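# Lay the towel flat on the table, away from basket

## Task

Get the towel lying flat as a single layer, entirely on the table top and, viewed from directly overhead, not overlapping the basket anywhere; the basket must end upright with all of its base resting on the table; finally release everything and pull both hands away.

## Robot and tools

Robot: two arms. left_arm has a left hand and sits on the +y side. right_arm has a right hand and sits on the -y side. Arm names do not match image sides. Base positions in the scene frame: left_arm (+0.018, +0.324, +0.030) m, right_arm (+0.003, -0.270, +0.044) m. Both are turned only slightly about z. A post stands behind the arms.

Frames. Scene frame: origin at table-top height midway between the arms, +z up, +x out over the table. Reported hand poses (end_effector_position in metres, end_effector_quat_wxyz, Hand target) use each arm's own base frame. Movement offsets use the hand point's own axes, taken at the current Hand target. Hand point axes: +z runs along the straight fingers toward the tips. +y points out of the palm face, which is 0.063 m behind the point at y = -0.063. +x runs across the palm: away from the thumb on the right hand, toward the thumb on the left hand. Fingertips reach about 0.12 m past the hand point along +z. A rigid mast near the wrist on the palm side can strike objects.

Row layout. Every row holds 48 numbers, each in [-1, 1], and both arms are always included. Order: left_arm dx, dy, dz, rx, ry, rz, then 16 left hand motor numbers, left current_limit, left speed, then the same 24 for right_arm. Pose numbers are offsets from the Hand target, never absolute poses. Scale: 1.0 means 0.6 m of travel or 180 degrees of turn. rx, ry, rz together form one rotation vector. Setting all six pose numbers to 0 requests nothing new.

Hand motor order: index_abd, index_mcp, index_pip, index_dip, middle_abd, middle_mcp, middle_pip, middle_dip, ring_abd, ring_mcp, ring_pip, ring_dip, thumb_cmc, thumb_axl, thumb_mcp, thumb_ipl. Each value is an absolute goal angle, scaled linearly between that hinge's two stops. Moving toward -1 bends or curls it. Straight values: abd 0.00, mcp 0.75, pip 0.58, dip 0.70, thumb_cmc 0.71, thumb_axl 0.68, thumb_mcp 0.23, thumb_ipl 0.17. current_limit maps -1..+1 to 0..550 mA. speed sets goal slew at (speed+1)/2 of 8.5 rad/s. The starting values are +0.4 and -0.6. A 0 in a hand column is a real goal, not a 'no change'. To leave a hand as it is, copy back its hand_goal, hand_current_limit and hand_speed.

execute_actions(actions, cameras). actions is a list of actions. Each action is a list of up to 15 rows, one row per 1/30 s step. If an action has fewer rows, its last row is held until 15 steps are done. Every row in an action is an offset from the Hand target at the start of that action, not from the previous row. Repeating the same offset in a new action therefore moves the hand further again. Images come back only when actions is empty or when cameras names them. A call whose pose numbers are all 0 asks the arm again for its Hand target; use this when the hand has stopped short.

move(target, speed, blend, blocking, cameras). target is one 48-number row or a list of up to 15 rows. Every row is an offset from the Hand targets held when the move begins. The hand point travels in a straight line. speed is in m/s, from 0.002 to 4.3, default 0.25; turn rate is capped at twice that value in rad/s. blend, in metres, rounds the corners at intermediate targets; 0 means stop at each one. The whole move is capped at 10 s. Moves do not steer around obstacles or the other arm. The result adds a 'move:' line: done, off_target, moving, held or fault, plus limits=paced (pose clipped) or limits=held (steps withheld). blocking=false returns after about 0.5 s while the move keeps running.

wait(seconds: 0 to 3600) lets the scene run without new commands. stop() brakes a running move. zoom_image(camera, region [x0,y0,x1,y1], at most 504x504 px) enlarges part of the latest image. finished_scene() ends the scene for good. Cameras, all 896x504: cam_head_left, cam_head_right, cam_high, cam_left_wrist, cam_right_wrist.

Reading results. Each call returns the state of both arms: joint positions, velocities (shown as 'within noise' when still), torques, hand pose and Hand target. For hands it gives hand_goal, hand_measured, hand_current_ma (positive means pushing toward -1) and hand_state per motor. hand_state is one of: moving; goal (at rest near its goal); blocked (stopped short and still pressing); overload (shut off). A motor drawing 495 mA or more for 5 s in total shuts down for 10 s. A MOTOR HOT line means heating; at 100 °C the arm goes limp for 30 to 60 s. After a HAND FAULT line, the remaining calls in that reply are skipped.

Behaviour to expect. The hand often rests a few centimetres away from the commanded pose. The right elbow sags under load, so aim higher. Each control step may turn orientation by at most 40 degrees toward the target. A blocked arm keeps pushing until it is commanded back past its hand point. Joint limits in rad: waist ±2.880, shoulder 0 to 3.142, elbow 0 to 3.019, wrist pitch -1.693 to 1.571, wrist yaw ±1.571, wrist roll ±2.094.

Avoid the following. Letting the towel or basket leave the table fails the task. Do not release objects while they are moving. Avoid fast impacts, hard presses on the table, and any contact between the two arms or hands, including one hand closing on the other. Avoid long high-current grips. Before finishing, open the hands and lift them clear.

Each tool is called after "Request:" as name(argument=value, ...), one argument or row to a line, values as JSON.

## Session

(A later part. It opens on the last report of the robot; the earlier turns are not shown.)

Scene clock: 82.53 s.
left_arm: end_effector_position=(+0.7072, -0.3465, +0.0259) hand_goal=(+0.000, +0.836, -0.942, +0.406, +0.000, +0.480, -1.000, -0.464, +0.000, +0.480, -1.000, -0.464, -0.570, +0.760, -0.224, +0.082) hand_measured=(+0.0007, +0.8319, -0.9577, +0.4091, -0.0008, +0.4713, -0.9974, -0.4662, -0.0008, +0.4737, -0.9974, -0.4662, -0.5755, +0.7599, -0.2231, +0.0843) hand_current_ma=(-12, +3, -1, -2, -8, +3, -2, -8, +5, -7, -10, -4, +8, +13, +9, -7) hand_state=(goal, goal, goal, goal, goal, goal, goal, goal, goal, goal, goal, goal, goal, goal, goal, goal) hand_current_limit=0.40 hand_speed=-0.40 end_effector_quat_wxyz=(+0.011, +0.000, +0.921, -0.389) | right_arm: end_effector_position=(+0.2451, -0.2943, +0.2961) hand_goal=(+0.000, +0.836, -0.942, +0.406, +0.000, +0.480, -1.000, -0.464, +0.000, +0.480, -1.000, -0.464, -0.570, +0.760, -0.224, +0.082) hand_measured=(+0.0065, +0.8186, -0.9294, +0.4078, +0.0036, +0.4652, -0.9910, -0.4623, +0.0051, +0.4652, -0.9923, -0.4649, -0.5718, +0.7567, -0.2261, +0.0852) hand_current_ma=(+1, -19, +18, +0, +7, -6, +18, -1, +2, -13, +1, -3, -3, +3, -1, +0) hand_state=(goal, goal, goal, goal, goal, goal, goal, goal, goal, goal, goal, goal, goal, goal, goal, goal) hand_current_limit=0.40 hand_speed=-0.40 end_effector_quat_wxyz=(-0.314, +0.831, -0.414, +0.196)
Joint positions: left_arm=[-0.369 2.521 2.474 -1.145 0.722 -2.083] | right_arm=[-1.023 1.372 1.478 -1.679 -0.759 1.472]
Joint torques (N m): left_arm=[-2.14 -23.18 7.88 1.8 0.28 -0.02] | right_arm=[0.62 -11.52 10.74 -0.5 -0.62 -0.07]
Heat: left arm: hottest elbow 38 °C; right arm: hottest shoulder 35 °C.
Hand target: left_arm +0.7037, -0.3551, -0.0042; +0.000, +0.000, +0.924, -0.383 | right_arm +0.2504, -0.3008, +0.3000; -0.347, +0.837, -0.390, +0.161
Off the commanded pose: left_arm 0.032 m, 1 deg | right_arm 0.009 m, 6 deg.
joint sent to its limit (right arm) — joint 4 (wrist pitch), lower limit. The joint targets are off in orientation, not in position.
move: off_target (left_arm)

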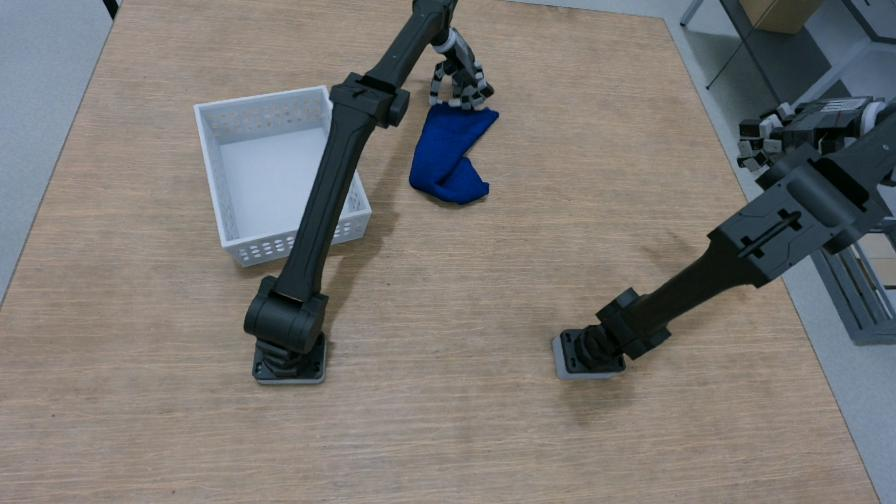

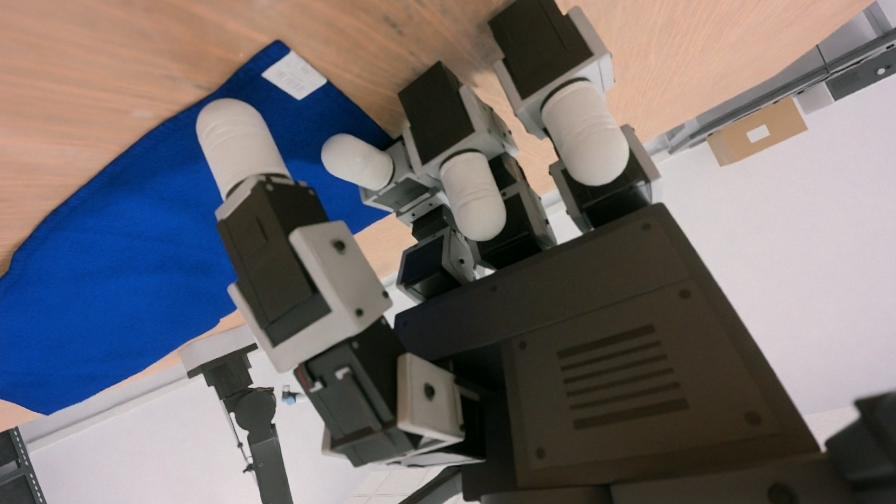

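Request:
move(
  target=[0,0,0,0,0,0, 0,0.479,-0.88,0.551,0,0.479,-1,-0.464,0,0.479,-1,-0.464,-0.571,0.76,-0.5,0.168,0.4,-0.8, 0,0,0,0,0,0, 0,0.836,-0.942,0.406,0,0.479,-1,-0.464,0,0.479,-1,-0.464,-0.571,0.76,-0.225,0.081,0.4,-0.4],
  speed=0.06,
  cameras=["cam_head_left","cam_left_wrist"],
)

Request:
zoom_image(
  camera="cam_left_wrist",
  region=[150, 0, 430, 240],
)

Scene clock: 84.07 s.
left_arm: end_effector_position=(+0.7056, -0.3531, +0.0268) hand_goal=(+0.000, +0.480, -0.880, +0.552, +0.000, +0.480, -1.000, -0.464, +0.000, +0.480, -1.000, -0.464, -0.570, +0.760, -0.500, +0.168) hand_measured=(-0.0037, +0.5979, -0.8743, +0.5658, -0.0008, +0.4713, -0.9974, -0.4662, -0.0008, +0.4737, -0.9962, -0.4649, -0.5755, +0.7609, -0.3973, +0.1957) hand_current_ma=(-10, +164, +12, -8, -7, +3, -4, +1, +6, +1, -12, +0, +1, +12, +186, +12) hand_state=(goal, blocked, goal, goal, goal, goal, goal, goal, goal, goal, goal, goal, goal, goal, blocked, blocked) hand_current_limit=0.40 hand_speed=-0.80 end_effector_quat_wxyz=(+0.010, +0.002, +0.919, -0.393) | right_arm: end_effector_position=(+0.2451, -0.2943, +0.2961) hand_goal=(+0.000, +0.836, -0.942, +0.406, +0.000, +0.480, -1.000, -0.464, +0.000, +0.480, -1.000, -0.464, -0.570, +0.760, -0.224, +0.082) hand_measured=(+0.0080, +0.8186, -0.9294, +0.4078, +0.0036, +0.4652, -0.9910, -0.4623, +0.0051, +0.4652, -0.9923, -0.4636, -0.5705, +0.7578, -0.2261, +0.0852) hand_current_ma=(-6, -27, +17, +6, +7, -8, +17, +1, +13, -13, +6, -2, -1, +4, -7, +9) hand_state=(goal, goal, goal, goal, goal, goal, goal, goal, goal, goal, goal, goal, goal, goal, goal, goal) hand_current_limit=0.40 hand_speed=-0.40 end_effector_quat_wxyz=(-0.314, +0.831, -0.414, +0.196)
Joint positions: left_arm=[-0.376 2.521 2.474 -1.136 0.729 -2.092] | right_arm=[-1.023 1.372 1.478 -1.679 -0.759 1.472]
Joint torques (N m): left_arm=[-1.14 -23.53 8.21 1.37 0.06 0.06] | right_arm=[0.85 -11.34 10.73 -0.49 -0.62 -0.06]
Heat: left arm: hottest elbow 37 °C; right arm: hottest shoulder 35 °C.
Hand target: left_arm +0.7037, -0.3550, -0.0042; +0.000, +0.000, +0.924, -0.383 | right_arm +0.2504, -0.3008, +0.3000; -0.347, +0.837, -0.390, +0.161
Off the commanded pose: left_arm 0.031 m, 2 deg | right_arm 0.009 m, 6 deg.
joint sent to its limit (right arm) — joint 4 (wrist pitch), lower limit. The joint targets are off in orientation, not in position.
move: done

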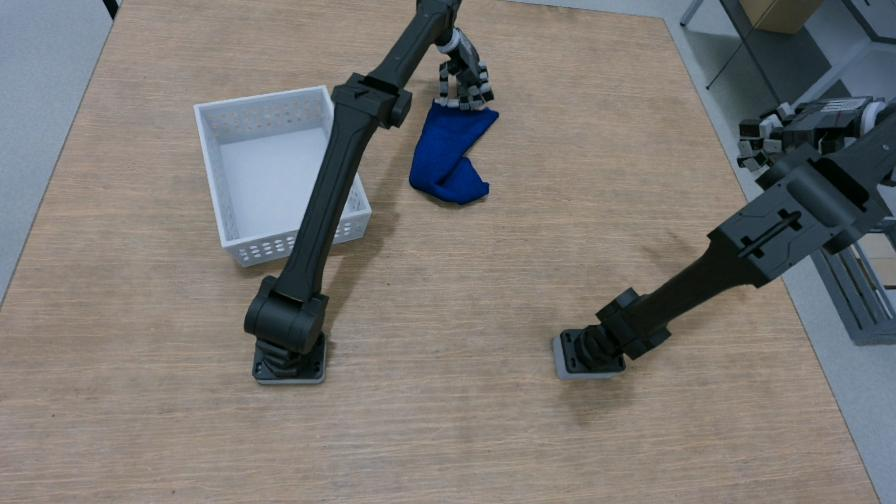

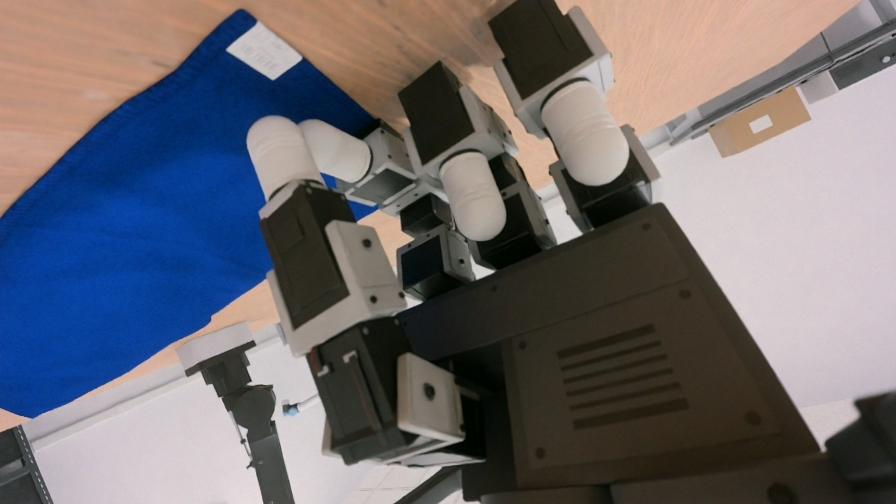

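Scaled by 1.800 from the camera's image (finer frame: 1280x720).

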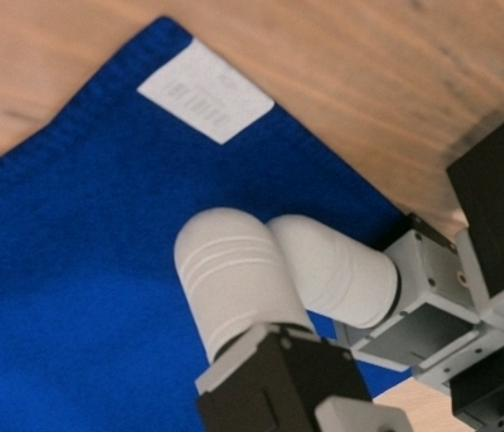

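Request:
execute_actions(
  actions=[],
)

Request:
zoom_image(
  camera="cam_high",
  region=[490, 250, 630, 370],
)

Request:
zoom_image(
  camera="cam_head_right",
  region=[410, 20, 530, 140],
)

Scene clock: 84.57 s.
left_arm: end_effector_position=(+0.7056, -0.3531, +0.0268) hand_goal=(+0.000, +0.480, -0.880, +0.552, +0.000, +0.480, -1.000, -0.464, +0.000, +0.480, -1.000, -0.464, -0.570, +0.760, -0.500, +0.168) hand_measured=(-0.0037, +0.5979, -0.8743, +0.5658, -0.0008, +0.4713, -0.9974, -0.4662, +0.0007, +0.4725, -0.9974, -0.4662, -0.5755, +0.7620, -0.3963, +0.1957) hand_current_ma=(-10, +159, +11, -3, -5, +12, -5, +0, +9, -3, -12, -2, +4, +9, +189, +13) hand_state=(goal, blocked, goal, goal, goal, goal, goal, goal, goal, goal, goal, goal, goal, goal, blocked, blocked) hand_current_limit=0.40 hand_speed=-0.80 end_effector_quat_wxyz=(+0.010, +0.002, +0.919, -0.393) | right_arm: end_effector_position=(+0.2451, -0.2943, +0.2961) hand_goal=(+0.000, +0.836, -0.942, +0.406, +0.000, +0.480, -1.000, -0.464, +0.000, +0.480, -1.000, -0.464, -0.570, +0.760, -0.224, +0.082) hand_measured=(+0.0065, +0.8186, -0.9294, +0.4078, +0.0036, +0.4652, -0.9910, -0.4623, +0.0051, +0.4652, -0.9923, -0.4649, -0.5705, +0.7578, -0.2261, +0.0852) hand_current_ma=(-1, -21, +11, -4, +8, -7, +10, +0, +8, -15, +6, -6, +7, +7, -1, +3) hand_state=(goal, goal, goal, goal, goal, goal, goal, goal, goal, goal, goal, goal, goal, goal, goal, goal) hand_current_limit=0.40 hand_speed=-0.40 end_effector_quat_wxyz=(-0.314, +0.831, -0.414, +0.196)
Joint positions: left_arm=[-0.376 2.521 2.474 -1.136 0.729 -2.092] | right_arm=[-1.023 1.372 1.478 -1.679 -0.759 1.472]
Joint velocities: within noise
Joint torques (N m): left_arm=[-0.97 -23.3 8.18 1.58 0.08 0.01] | right_arm=[0.67 -11.46 10.74 -0.55 -0.6 -0.08]
Heat: left arm: hottest elbow 37 °C; right arm: hottest shoulder 35 °C.
Hand target: left_arm +0.7037, -0.3550, -0.0042; +0.000, +0.000, +0.924, -0.383 | right_arm +0.2504, -0.3008, +0.3000; -0.347, +0.837, -0.390, +0.161
Off the commanded pose: left_arm 0.031 m, 2 deg | right_arm 0.009 m, 6 deg.

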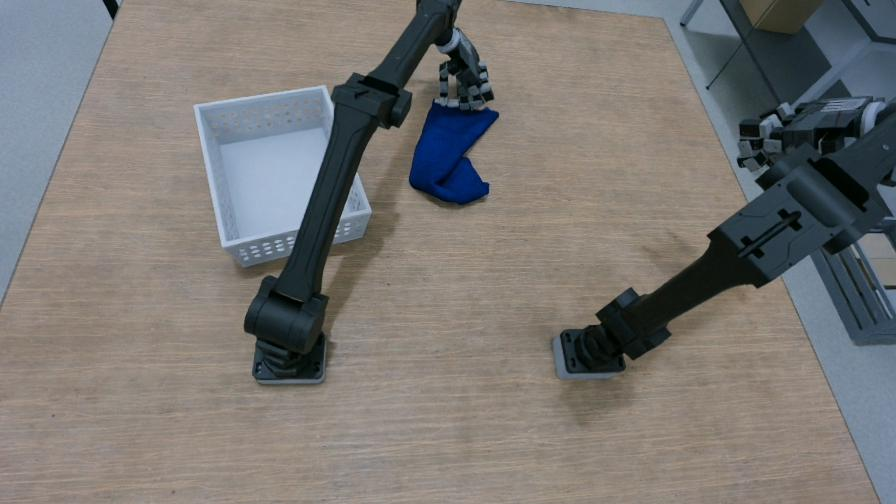

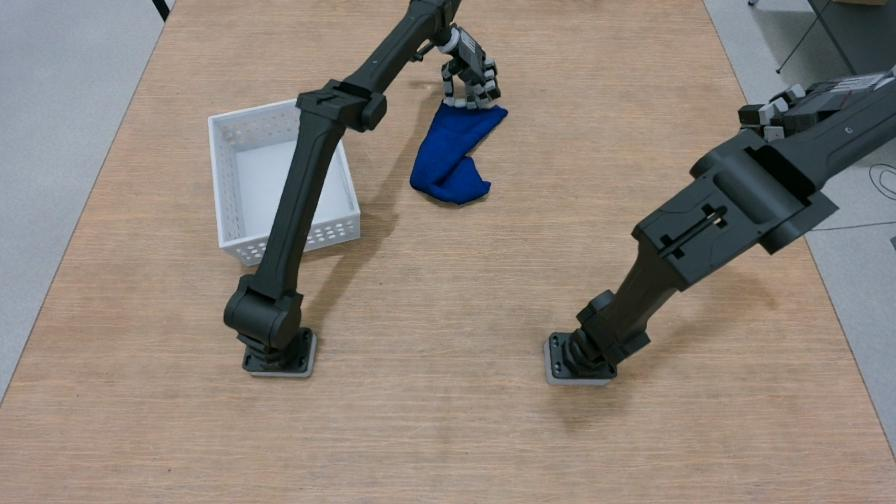

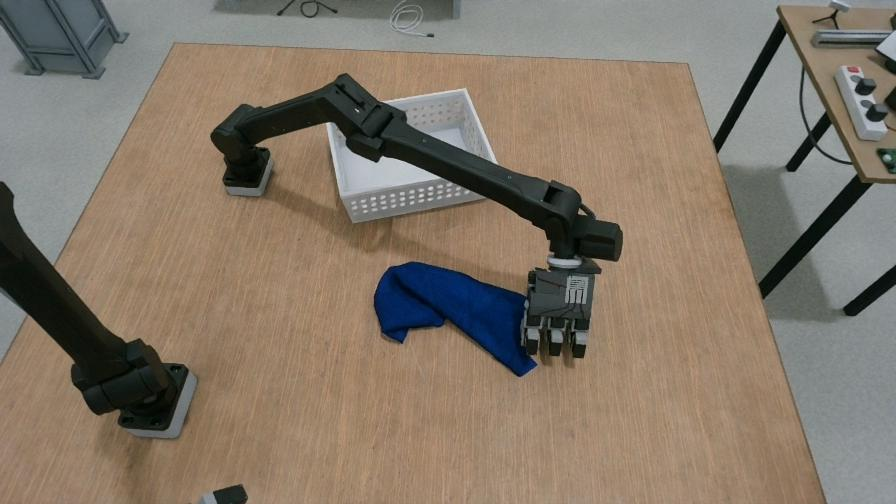

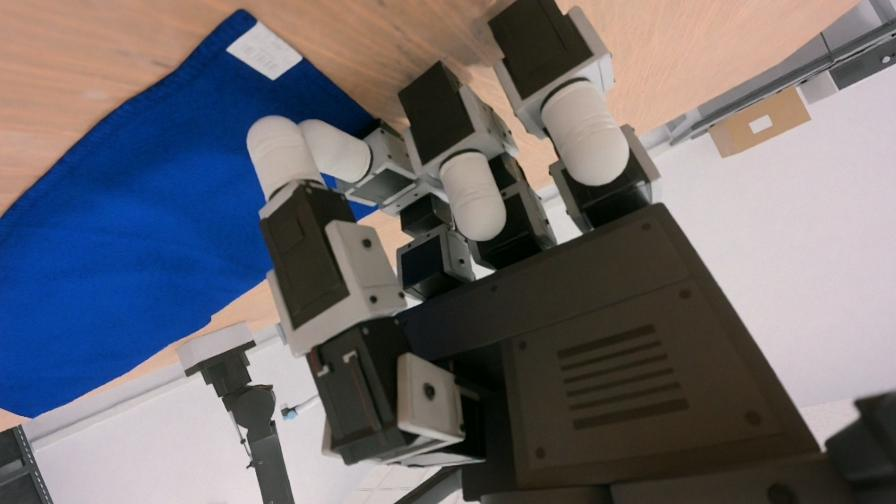

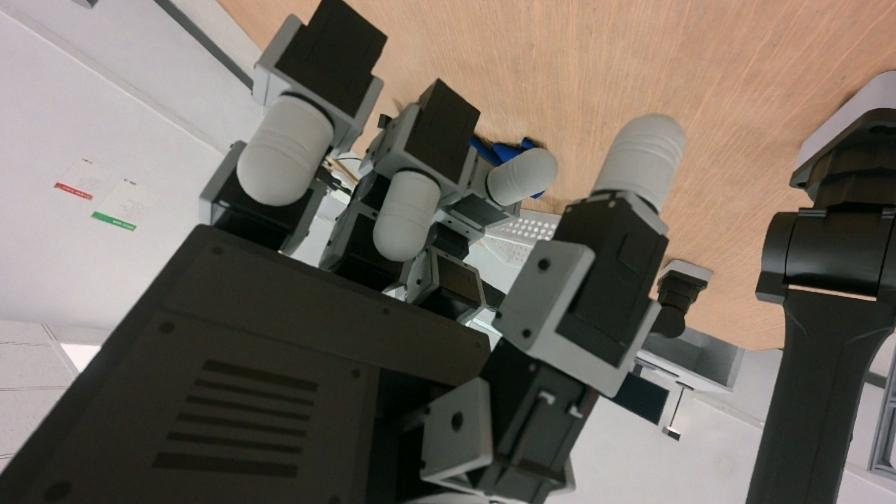

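Scaled by 3.600 from the camera's image (finer frame: 1280x720).

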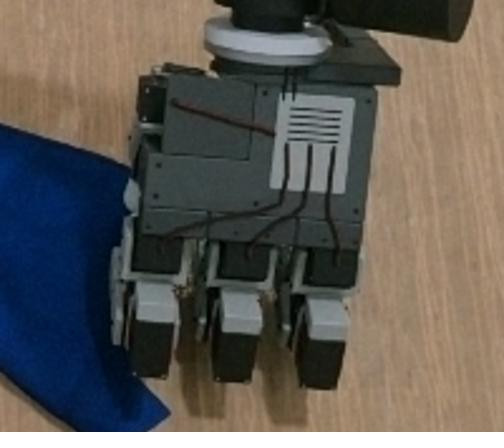

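Scaled by 4.200 from the camera's image (finer frame: 1280x720).

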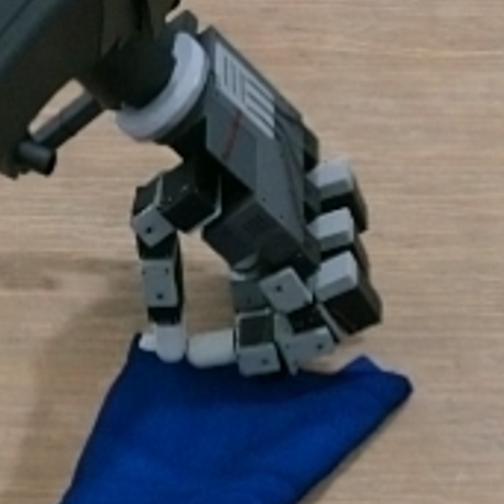

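Request:
move(
  target=[0,-0.124,-0.088,0.0833,0,0, 0,0.452,-0.898,0.986,0,0.479,-1,-0.464,0,0.479,-1,-0.464,-0.571,0.76,-0.034,-0.038,0.4,-0.4, 0,0,0,0,0,0, 0,0.452,-0.898,0.986,0,0.479,-1,-0.464,0,0.479,-1,-0.464,-0.571,0.76,-0.034,-0.038,0.4,-0.4],
  speed=0.1,
  cameras=["cam_head_left","cam_left_wrist"],
)

Scene clock: 89.27 s.
left_arm: end_effector_position=(+0.6915, -0.3743, +0.0579) hand_goal=(+0.000, +0.452, -0.898, +0.986, +0.000, +0.480, -1.000, -0.464, +0.000, +0.480, -1.000, -0.464, -0.570, +0.760, -0.034, -0.038) hand_measured=(-0.0052, +0.4411, -0.8986, +0.9825, +0.0007, +0.4713, -0.9974, -0.4662, -0.0008, +0.4737, -0.9974, -0.4662, -0.5743, +0.7599, -0.0331, -0.0339) hand_current_ma=(+0, +2, +5, -11, -6, +3, -4, -1, +4, -12, -10, -9, +9, +6, +0, -8) hand_state=(goal, goal, goal, goal, goal, goal, goal, goal, goal, goal, goal, goal, goal, goal, goal, goal) hand_current_limit=0.40 hand_speed=-0.40 end_effector_quat_wxyz=(-0.030, +0.010, +0.872, -0.488) | right_arm: end_effector_position=(+0.2451, -0.2943, +0.2961) hand_goal=(+0.000, +0.452, -0.898, +0.986, +0.000, +0.480, -1.000, -0.464, +0.000, +0.480, -1.000, -0.464, -0.570, +0.760, -0.034, -0.038) hand_measured=(+0.0065, +0.4399, -0.8961, +0.9888, +0.0036, +0.4652, -0.9910, -0.4623, +0.0051, +0.4652, -0.9923, -0.4649, -0.5718, +0.7567, -0.0371, -0.0367) hand_current_ma=(-9, -13, +1, +3, +9, -11, +0, +0, +6, -18, +3, -2, +2, +2, +1, -4) hand_state=(goal, goal, goal, goal, goal, goal, goal, goal, goal, goal, goal, goal, goal, goal, goal, goal) hand_current_limit=0.40 hand_speed=-0.40 end_effector_quat_wxyz=(-0.314, +0.831, -0.414, +0.196)
Joint positions: left_arm=[-0.358 2.484 2.429 -1.085 0.958 -2.133] | right_arm=[-1.023 1.372 1.478 -1.679 -0.759 1.472]
Joint torques (N m): left_arm=[0.09 -27.46 9.77 1.54 0.76 -0.11] | right_arm=[0.85 -11.52 10.73 -0.49 -0.57 -0.07]
Heat: left arm: hottest elbow 37 °C; right arm: hottest shoulder 35 °C.
Hand target: left_arm +0.7037, -0.3700, +0.0856; +0.000, +0.000, +0.866, -0.500 | right_arm +0.2504, -0.3008, +0.3000; -0.347, +0.837, -0.390, +0.161
Off the commanded pose: left_arm 0.031 m, 4 deg | right_arm 0.009 m, 6 deg.
joint sent to its limit (left arm) — joint 6 (wrist roll), lower limit. The joint targets still meet the commanded pose.
joint sent to its limit (right arm) — joint 4 (wrist pitch), lower limit. The joint targets are off in orientation, not in position.
move: off_target (left_arm)

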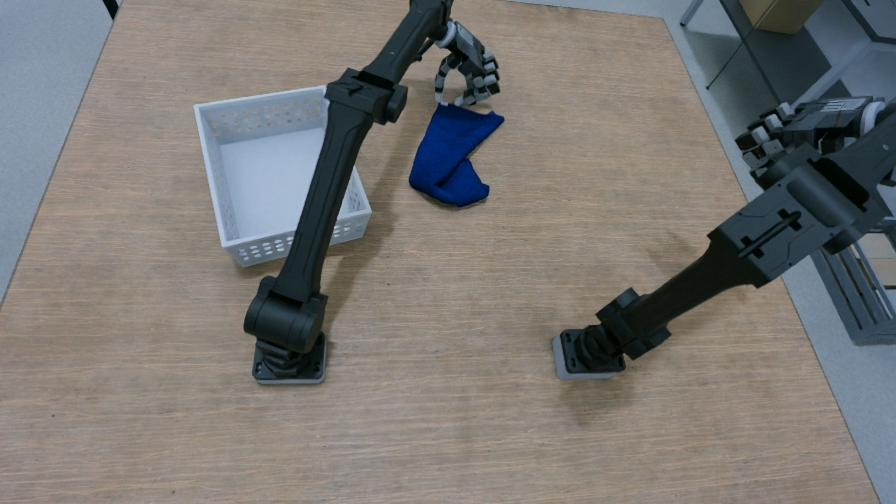

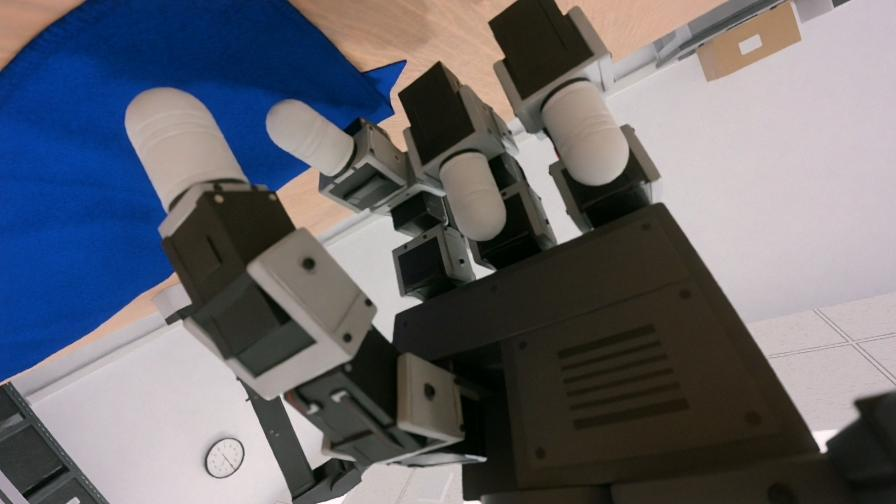

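Request:
move(
  target=[0.003,-0.018,-0.002,0,0.0962,0.0556, 0,0.452,-0.898,0.986,0,0.479,-1,-0.464,0,0.479,-1,-0.464,-0.571,0.76,-0.034,-0.038,0.4,-0.4, 0,0,0,0,0,0, 0,0.452,-0.898,0.986,0,0.479,-1,-0.464,0,0.479,-1,-0.464,-0.571,0.76,-0.034,-0.038,0.4,-0.4],
  speed=0.1,
  cameras=["cam_head_left","cam_high","cam_left_wrist"],
)

Request:
zoom_image(
  camera="cam_head_left",
  region=[400, 40, 520, 160],
)

Scene clock: 93.20 s.
left_arm: end_effector_position=(+0.6944, -0.3794, +0.0906) hand_goal=(+0.000, +0.452, -0.898, +0.986, +0.000, +0.480, -1.000, -0.464, +0.000, +0.480, -1.000, -0.464, -0.570, +0.760, -0.034, -0.038) hand_measured=(-0.0037, +0.4411, -0.8986, +0.9825, -0.0008, +0.4713, -0.9974, -0.4662, -0.0008, +0.4725, -0.9974, -0.4662, -0.5743, +0.7599, -0.0331, -0.0339) hand_current_ma=(-6, +2, +7, -2, -10, +4, -7, -3, +7, -4, -8, +1, +4, +16, +1, -4) hand_state=(goal, goal, goal, goal, goal, goal, goal, goal, goal, goal, goal, goal, goal, goal, goal, goal) hand_current_limit=0.40 hand_speed=-0.40 end_effector_quat_wxyz=(-0.032, +0.128, +0.851, -0.508) | right_arm: end_effector_position=(+0.2451, -0.2943, +0.2961) hand_goal=(+0.000, +0.452, -0.898, +0.986, +0.000, +0.480, -1.000, -0.464, +0.000, +0.480, -1.000, -0.464, -0.570, +0.760, -0.034, -0.038) hand_measured=(+0.0065, +0.4411, -0.8961, +0.9901, +0.0036, +0.4652, -0.9897, -0.4623, +0.0051, +0.4652, -0.9923, -0.4649, -0.5718, +0.7578, -0.0361, -0.0367) hand_current_ma=(-11, -14, +11, +0, +13, -5, +14, +5, +8, -11, +2, +3, -1, +13, -1, -3) hand_state=(goal, goal, goal, goal, goal, goal, goal, goal, goal, goal, goal, goal, goal, goal, goal, goal) hand_current_limit=0.40 hand_speed=-0.40 end_effector_quat_wxyz=(-0.314, +0.831, -0.414, +0.196)
Joint positions: left_arm=[-0.358 2.673 2.887 -1.526 1.049 -1.781] | right_arm=[-1.023 1.372 1.478 -1.679 -0.759 1.472]
Joint torques (N m): left_arm=[-0.21 -25.88 11.18 0.27 0.76 0.07] | right_arm=[0.56 -11.69 10.76 -0.53 -0.59 -0.08]
Heat: left arm: hottest elbow 37 °C; right arm: hottest shoulder 35 °C.
Hand target: left_arm +0.7019, -0.3745, +0.0955; -0.087, +0.150, +0.853, -0.493 | right_arm +0.2504, -0.3008, +0.3000; -0.347, +0.837, -0.390, +0.161
Off the commanded pose: left_arm 0.010 m, 7 deg | right_arm 0.009 m, 6 deg.
elbow stopped short (left arm): the move would have taken joint 3 (elbow) straighter than the controller allows.
joint sent to its limit (right arm) — joint 4 (wrist pitch), lower limit. The joint targets are off in orientation, not in position.
move: off_target (left_arm)

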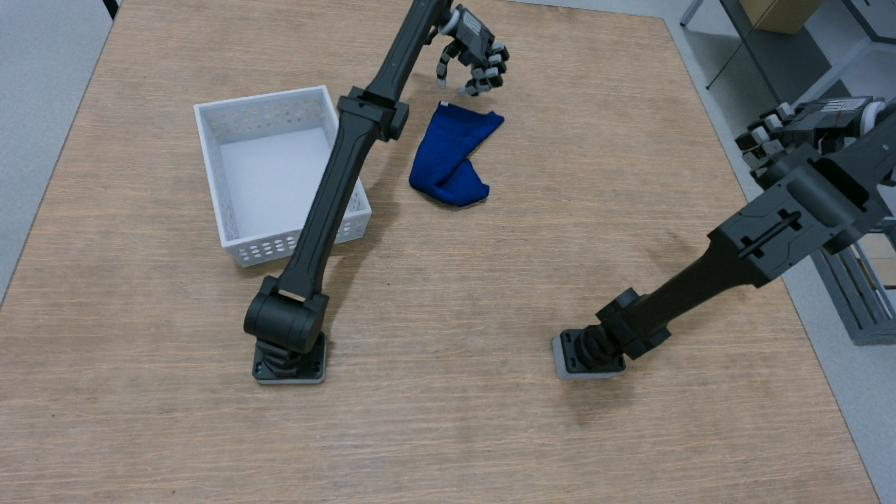

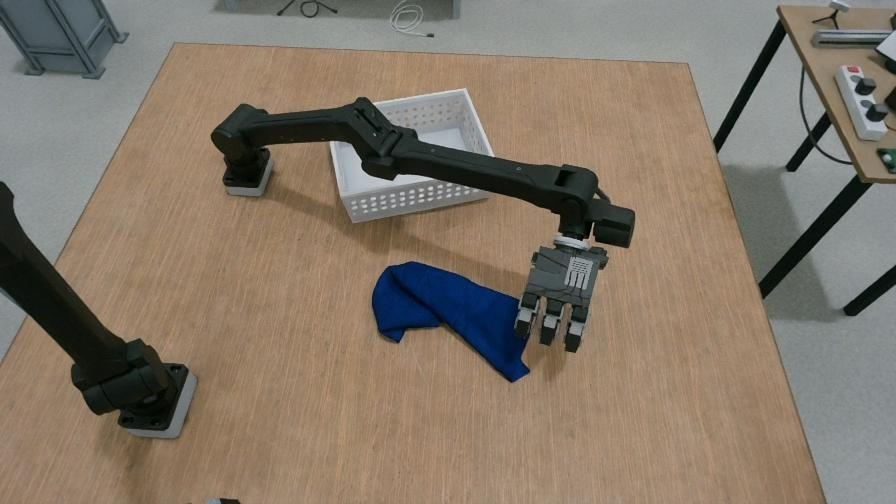

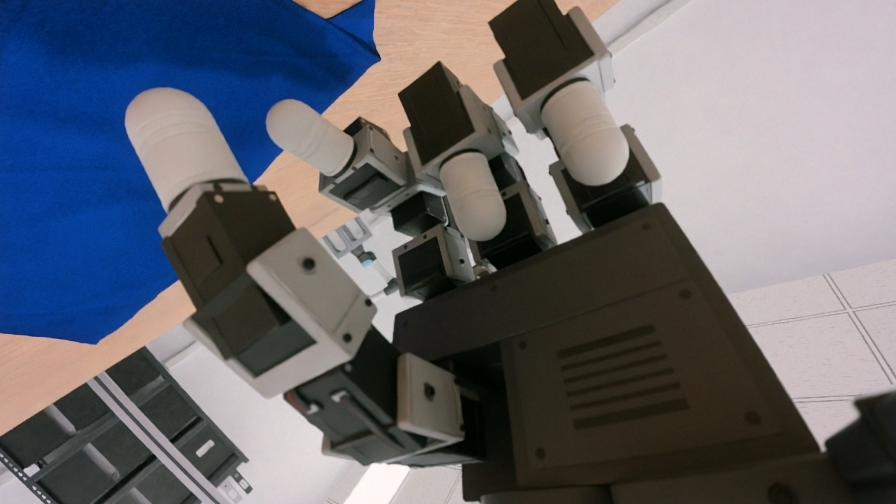

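Scaled by 4.200 from the camera's image (finer frame: 1280x720).

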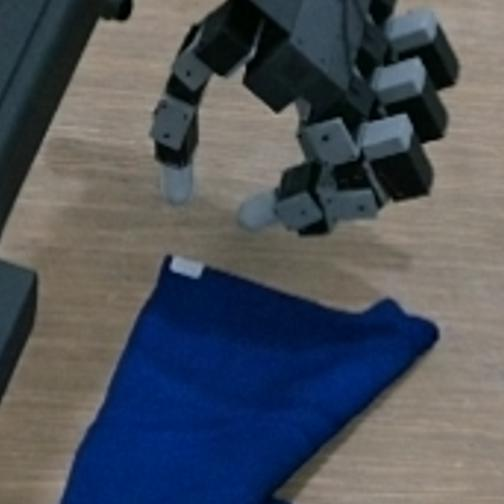

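Request:
move(
  target=[0,0.065,0.0375,0,0,0, 0,0.452,-0.898,0.986,0,0.479,-1,-0.464,0,0.479,-1,-0.464,-0.571,0.76,-0.034,-0.038,0.4,-0.4, 0,0,0,0,0,0, 0,0.452,-0.898,0.986,0,0.479,-1,-0.464,0,0.479,-1,-0.464,-0.571,0.76,-0.034,-0.038,0.4,-0.4],
  speed=0.06,
  cameras=["cam_head_left","cam_left_wrist"],
)

Request:
zoom_image(
  camera="cam_head_left",
  region=[400, 40, 520, 160],
)

Scene clock: 95.63 s.
left_arm: end_effector_position=(+0.6946, -0.3786, +0.0539) hand_goal=(+0.000, +0.452, -0.898, +0.986, +0.000, +0.480, -1.000, -0.464, +0.000, +0.480, -1.000, -0.464, -0.570, +0.760, -0.034, -0.038) hand_measured=(-0.0052, +0.4411, -0.8986, +0.9825, -0.0008, +0.4713, -0.9974, -0.4662, +0.0007, +0.4725, -0.9962, -0.4649, -0.5743, +0.7588, -0.0331, -0.0339) hand_current_ma=(-11, +3, +4, +2, -8, +8, -2, -5, +8, -4, -9, -5, +9, +8, +4, -9) hand_state=(goal, goal, goal, goal, goal, goal, goal, goal, goal, goal, goal, goal, goal, goal, goal, goal) hand_current_limit=0.40 hand_speed=-0.40 end_effector_quat_wxyz=(-0.043, +0.134, +0.852, -0.504) | right_arm: end_effector_position=(+0.2451, -0.2943, +0.2961) hand_goal=(+0.000, +0.452, -0.898, +0.986, +0.000, +0.480, -1.000, -0.464, +0.000, +0.480, -1.000, -0.464, -0.570, +0.760, -0.034, -0.038) hand_measured=(+0.0065, +0.4399, -0.8948, +0.9901, +0.0036, +0.4652, -0.9897, -0.4623, +0.0051, +0.4652, -0.9923, -0.4636, -0.5705, +0.7567, -0.0371, -0.0367) hand_current_ma=(-4, -13, +3, +7, +5, -5, +7, +4, +6, -14, +5, -8, +0, +6, +0, +3) hand_state=(goal, goal, goal, goal, goal, goal, goal, goal, goal, goal, goal, goal, goal, goal, goal, goal) hand_current_limit=0.40 hand_speed=-0.40 end_effector_quat_wxyz=(-0.314, +0.831, -0.414, +0.196)
Joint positions: left_arm=[-0.358 2.721 2.887 -1.531 1.049 -1.738] | right_arm=[-1.023 1.372 1.478 -1.679 -0.759 1.472]
Joint torques (N m): left_arm=[-0.38 -25.29 11.03 0.16 0.74 0.07] | right_arm=[0.38 -11.4 10.76 -0.5 -0.58 -0.09]
Heat: left arm: hottest elbow 37 °C; right arm: hottest shoulder 35 °C.
Hand target: left_arm +0.7020, -0.3745, +0.0507; -0.087, +0.150, +0.853, -0.493 | right_arm +0.2504, -0.3008, +0.3000; -0.347, +0.837, -0.390, +0.161
Off the commanded pose: left_arm 0.009 m, 6 deg | right_arm 0.009 m, 6 deg.
elbow stopped short (left arm): the move would have taken joint 3 (elbow) straighter than the controller allows.
joint sent to its limit (right arm) — joint 4 (wrist pitch), lower limit. The joint targets are off in orientation, not in position.
move: off_target (left_arm)

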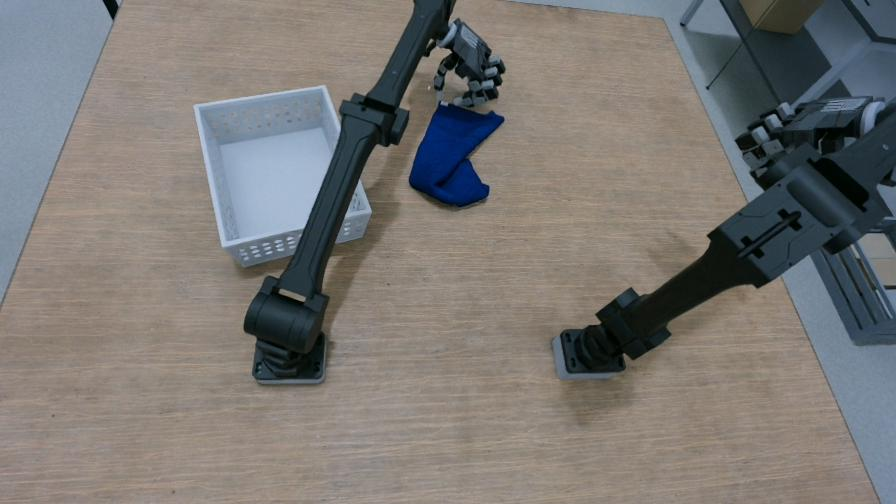

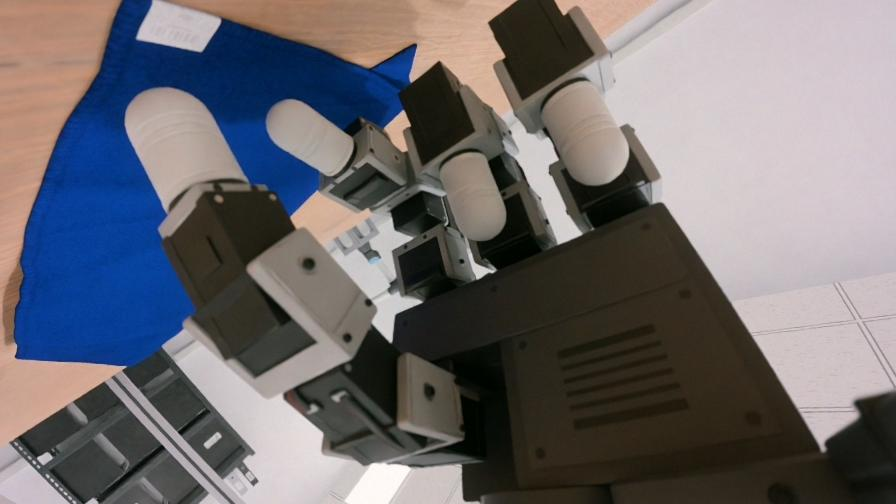

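Scaled by 4.200 from the camera's image (finer frame: 1280x720).

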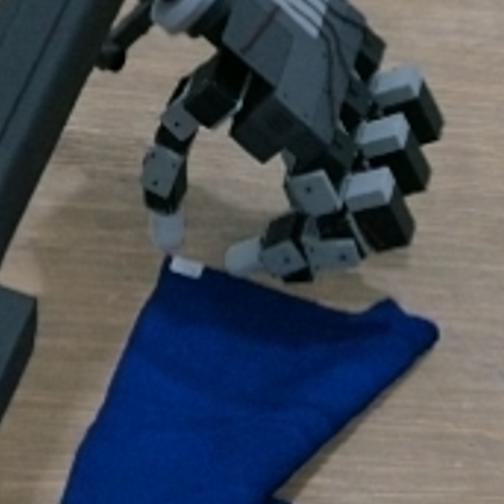

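Request:
move(
  target=[0.0245,0.0427,0.0595,0,0,0, 0,0.452,-0.898,0.986,0,0.479,-1,-0.464,0,0.479,-1,-0.464,-0.571,0.76,-0.034,-0.038,0.4,-0.4, 0,0,0,0,0,0, 0,0.452,-0.898,0.986,0,0.479,-1,-0.464,0,0.479,-1,-0.464,-0.571,0.76,-0.034,-0.038,0.4,-0.4],
  speed=0.05,
  cameras=["cam_head_left","cam_left_wrist"],
)

Request:
zoom_image(
  camera="cam_head_left",
  region=[400, 40, 520, 160],
)

Scene clock: 98.07 s.
left_arm: end_effector_position=(+0.6866, -0.3782, +0.0325) hand_goal=(+0.000, +0.452, -0.898, +0.986, +0.000, +0.480, -1.000, -0.464, +0.000, +0.480, -1.000, -0.464, -0.570, +0.760, -0.034, -0.038) hand_measured=(-0.0052, +0.4411, -0.9076, +0.9786, +0.0007, +0.4713, -0.9974, -0.4662, -0.0008, +0.4725, -0.9974, -0.4662, -0.5755, +0.7588, -0.0301, -0.0358) hand_current_ma=(-15, +7, +3, -11, -5, +2, -4, -3, +1, -5, -9, +0, +6, +15, +5, -7) hand_state=(goal, goal, goal, goal, goal, goal, goal, goal, goal, goal, goal, goal, goal, goal, goal, goal) hand_current_limit=0.40 hand_speed=-0.40 end_effector_quat_wxyz=(-0.059, +0.143, +0.852, -0.500) | right_arm: end_effector_position=(+0.2451, -0.2943, +0.2961) hand_goal=(+0.000, +0.452, -0.898, +0.986, +0.000, +0.480, -1.000, -0.464, +0.000, +0.480, -1.000, -0.464, -0.570, +0.760, -0.034, -0.038) hand_measured=(+0.0065, +0.4399, -0.8948, +0.9901, +0.0036, +0.4652, -0.9910, -0.4623, +0.0051, +0.4640, -0.9923, -0.4649, -0.5718, +0.7567, -0.0361, -0.0367) hand_current_ma=(-2, -9, +4, +4, +11, +4, +6, -2, +1, -14, +10, -7, -6, +5, -6, +7) hand_state=(goal, goal, goal, goal, goal, goal, goal, goal, goal, goal, goal, goal, goal, goal, goal, goal) hand_current_limit=0.40 hand_speed=-0.40 end_effector_quat_wxyz=(-0.314, +0.831, -0.414, +0.196)
Joint positions: left_arm=[-0.362 2.751 2.894 -1.577 1.05 -1.68] | right_arm=[-1.023 1.372 1.478 -1.679 -0.759 1.472]
Joint torques (N m): left_arm=[-2.02 -23.77 10.33 -0.12 0.6 0.08] | right_arm=[0.62 -11.4 10.74 -0.58 -0.58 -0.08]
Heat: left arm: hottest elbow 38 °C; right arm: hottest shoulder 35 °C.
Hand target: left_arm +0.6819, -0.3867, +0.0107; -0.087, +0.151, +0.853, -0.493 | right_arm +0.2504, -0.3008, +0.3000; -0.347, +0.837, -0.390, +0.161
Off the commanded pose: left_arm 0.024 m, 3 deg | right_arm 0.009 m, 6 deg.
elbow stopped short (left arm): the move would have taken joint 3 (elbow) straighter than the controller allows.
joint sent to its limit (right arm) — joint 4 (wrist pitch), lower limit. The joint targets are off in orientation, not in position.
move: off_target (left_arm)

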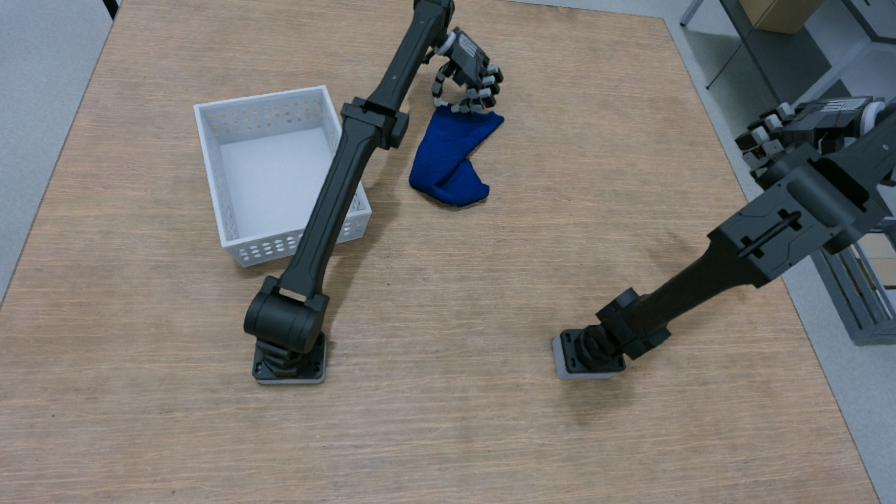

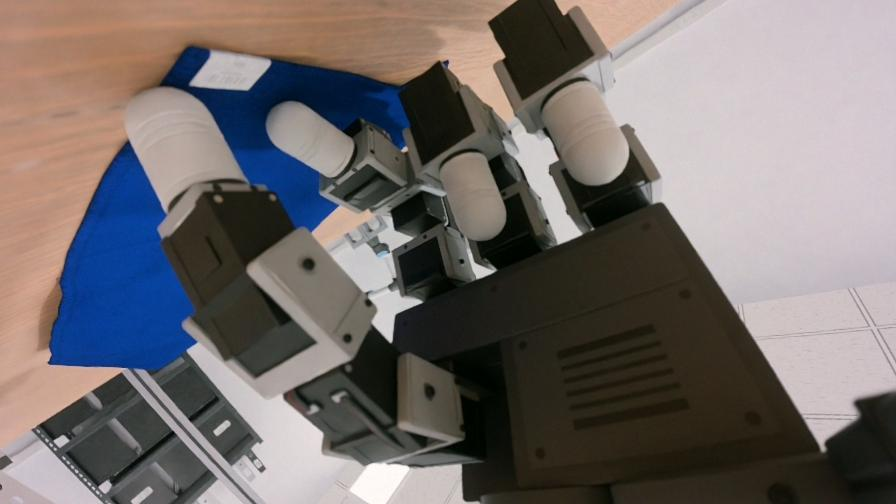

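Scaled by 4.200 from the camera's image (finer frame: 1280x720).

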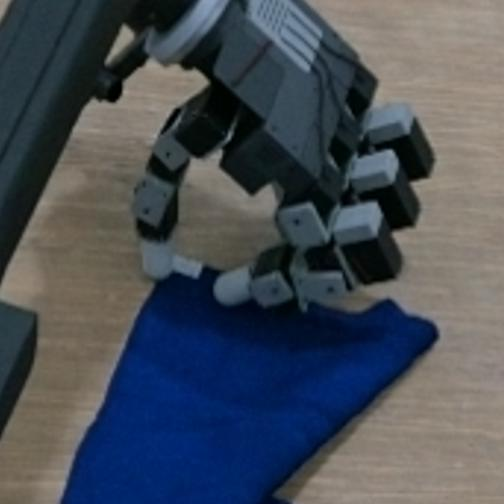

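Request:
move(
  target=[0,0,0,0,0,0, 0,0.178,-0.796,0.986,0,0.479,-1,-0.464,0,0.479,-1,-0.464,-0.571,0.76,-0.337,0.168,0.4,-0.8, 0,0,0,0,0,0, 0,0.452,-0.898,0.986,0,0.479,-1,-0.464,0,0.479,-1,-0.464,-0.571,0.76,-0.034,-0.038,0.4,-0.4],
  speed=0.05,
  cameras=["cam_head_left","cam_left_wrist"],
)

Request:
zoom_image(
  camera="cam_left_wrist",
  region=[50, 0, 450, 260],
)

Request:
zoom_image(
  camera="cam_head_left",
  region=[400, 40, 520, 160],
)

Scene clock: 99.37 s.
left_arm: end_effector_position=(+0.6850, -0.3803, +0.0326) hand_goal=(+0.000, +0.178, -0.796, +0.986, +0.000, +0.480, -1.000, -0.464, +0.000, +0.480, -1.000, -0.464, -0.570, +0.760, -0.336, +0.168) hand_measured=(-0.0008, +0.2216, -0.7832, +0.9952, +0.0007, +0.4713, -0.9974, -0.4662, +0.0007, +0.4737, -0.9974, -0.4662, -0.5768, +0.7620, -0.2231, +0.1938) hand_current_ma=(-11, +24, +10, -7, -4, +9, -7, -9, +5, -6, -7, -4, +5, +10, +219, +13) hand_state=(goal, blocked, goal, goal, goal, goal, goal, goal, goal, goal, goal, goal, goal, goal, blocked, blocked) hand_current_limit=0.40 hand_speed=-0.80 end_effector_quat_wxyz=(-0.060, +0.144, +0.852, -0.500) | right_arm: end_effector_position=(+0.2451, -0.2943, +0.2961) hand_goal=(+0.000, +0.452, -0.898, +0.986, +0.000, +0.480, -1.000, -0.464, +0.000, +0.480, -1.000, -0.464, -0.570, +0.760, -0.034, -0.038) hand_measured=(+0.0065, +0.4411, -0.8961, +0.9901, +0.0036, +0.4652, -0.9910, -0.4623, +0.0051, +0.4652, -0.9923, -0.4636, -0.5705, +0.7567, -0.0361, -0.0367) hand_current_ma=(-6, -10, +7, +1, +2, -4, +15, +4, +0, -11, +3, -6, +0, +1, +2, -3) hand_state=(goal, goal, goal, goal, goal, goal, goal, goal, goal, goal, goal, goal, goal, goal, goal, goal) hand_current_limit=0.40 hand_speed=-0.40 end_effector_quat_wxyz=(-0.314, +0.831, -0.414, +0.196)
Joint positions: left_arm=[-0.366 2.752 2.896 -1.579 1.049 -1.68] | right_arm=[-1.023 1.372 1.478 -1.679 -0.759 1.472]
Joint torques (N m): left_arm=[-2.26 -23.53 10.22 0.03 0.63 0.07] | right_arm=[0.67 -11.58 10.74 -0.5 -0.59 -0.07]
Heat: left arm: hottest elbow 38 °C; right arm: hottest shoulder 35 °C.
Hand target: left_arm +0.6818, -0.3866, +0.0105; -0.087, +0.150, +0.853, -0.493 | right_arm +0.2504, -0.3008, +0.3000; -0.347, +0.837, -0.390, +0.161
Off the commanded pose: left_arm 0.023 m, 3 deg | right_arm 0.009 m, 6 deg.
elbow stopped short (left arm): the move would have taken joint 3 (elbow) straighter than the controller allows.
joint sent to its limit (right arm) — joint 4 (wrist pitch), lower limit. The joint targets are off in orientation, not in position.
move: done

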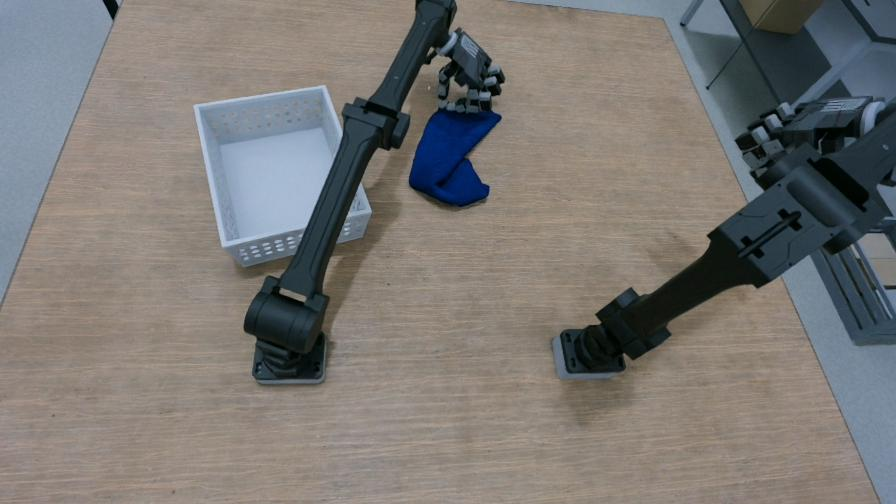

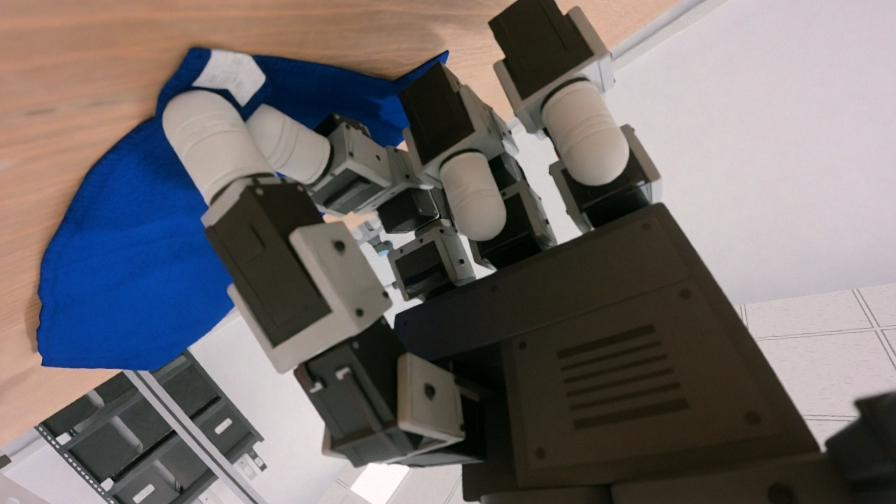

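Scaled by 1.260 from the camera's image (finer frame: 1280x720).

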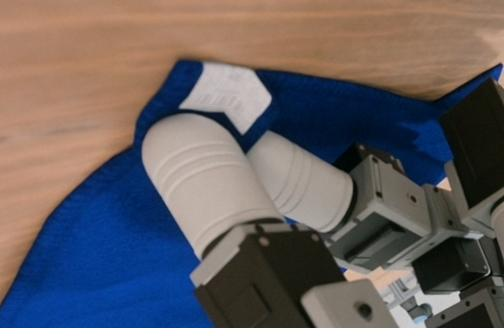

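Scaled by 4.200 from the camera's image (finer frame: 1280x720).

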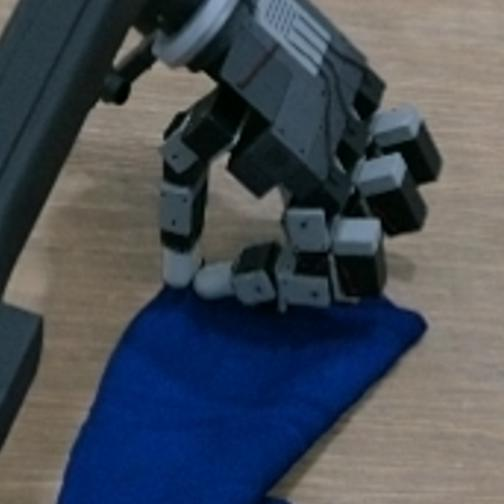

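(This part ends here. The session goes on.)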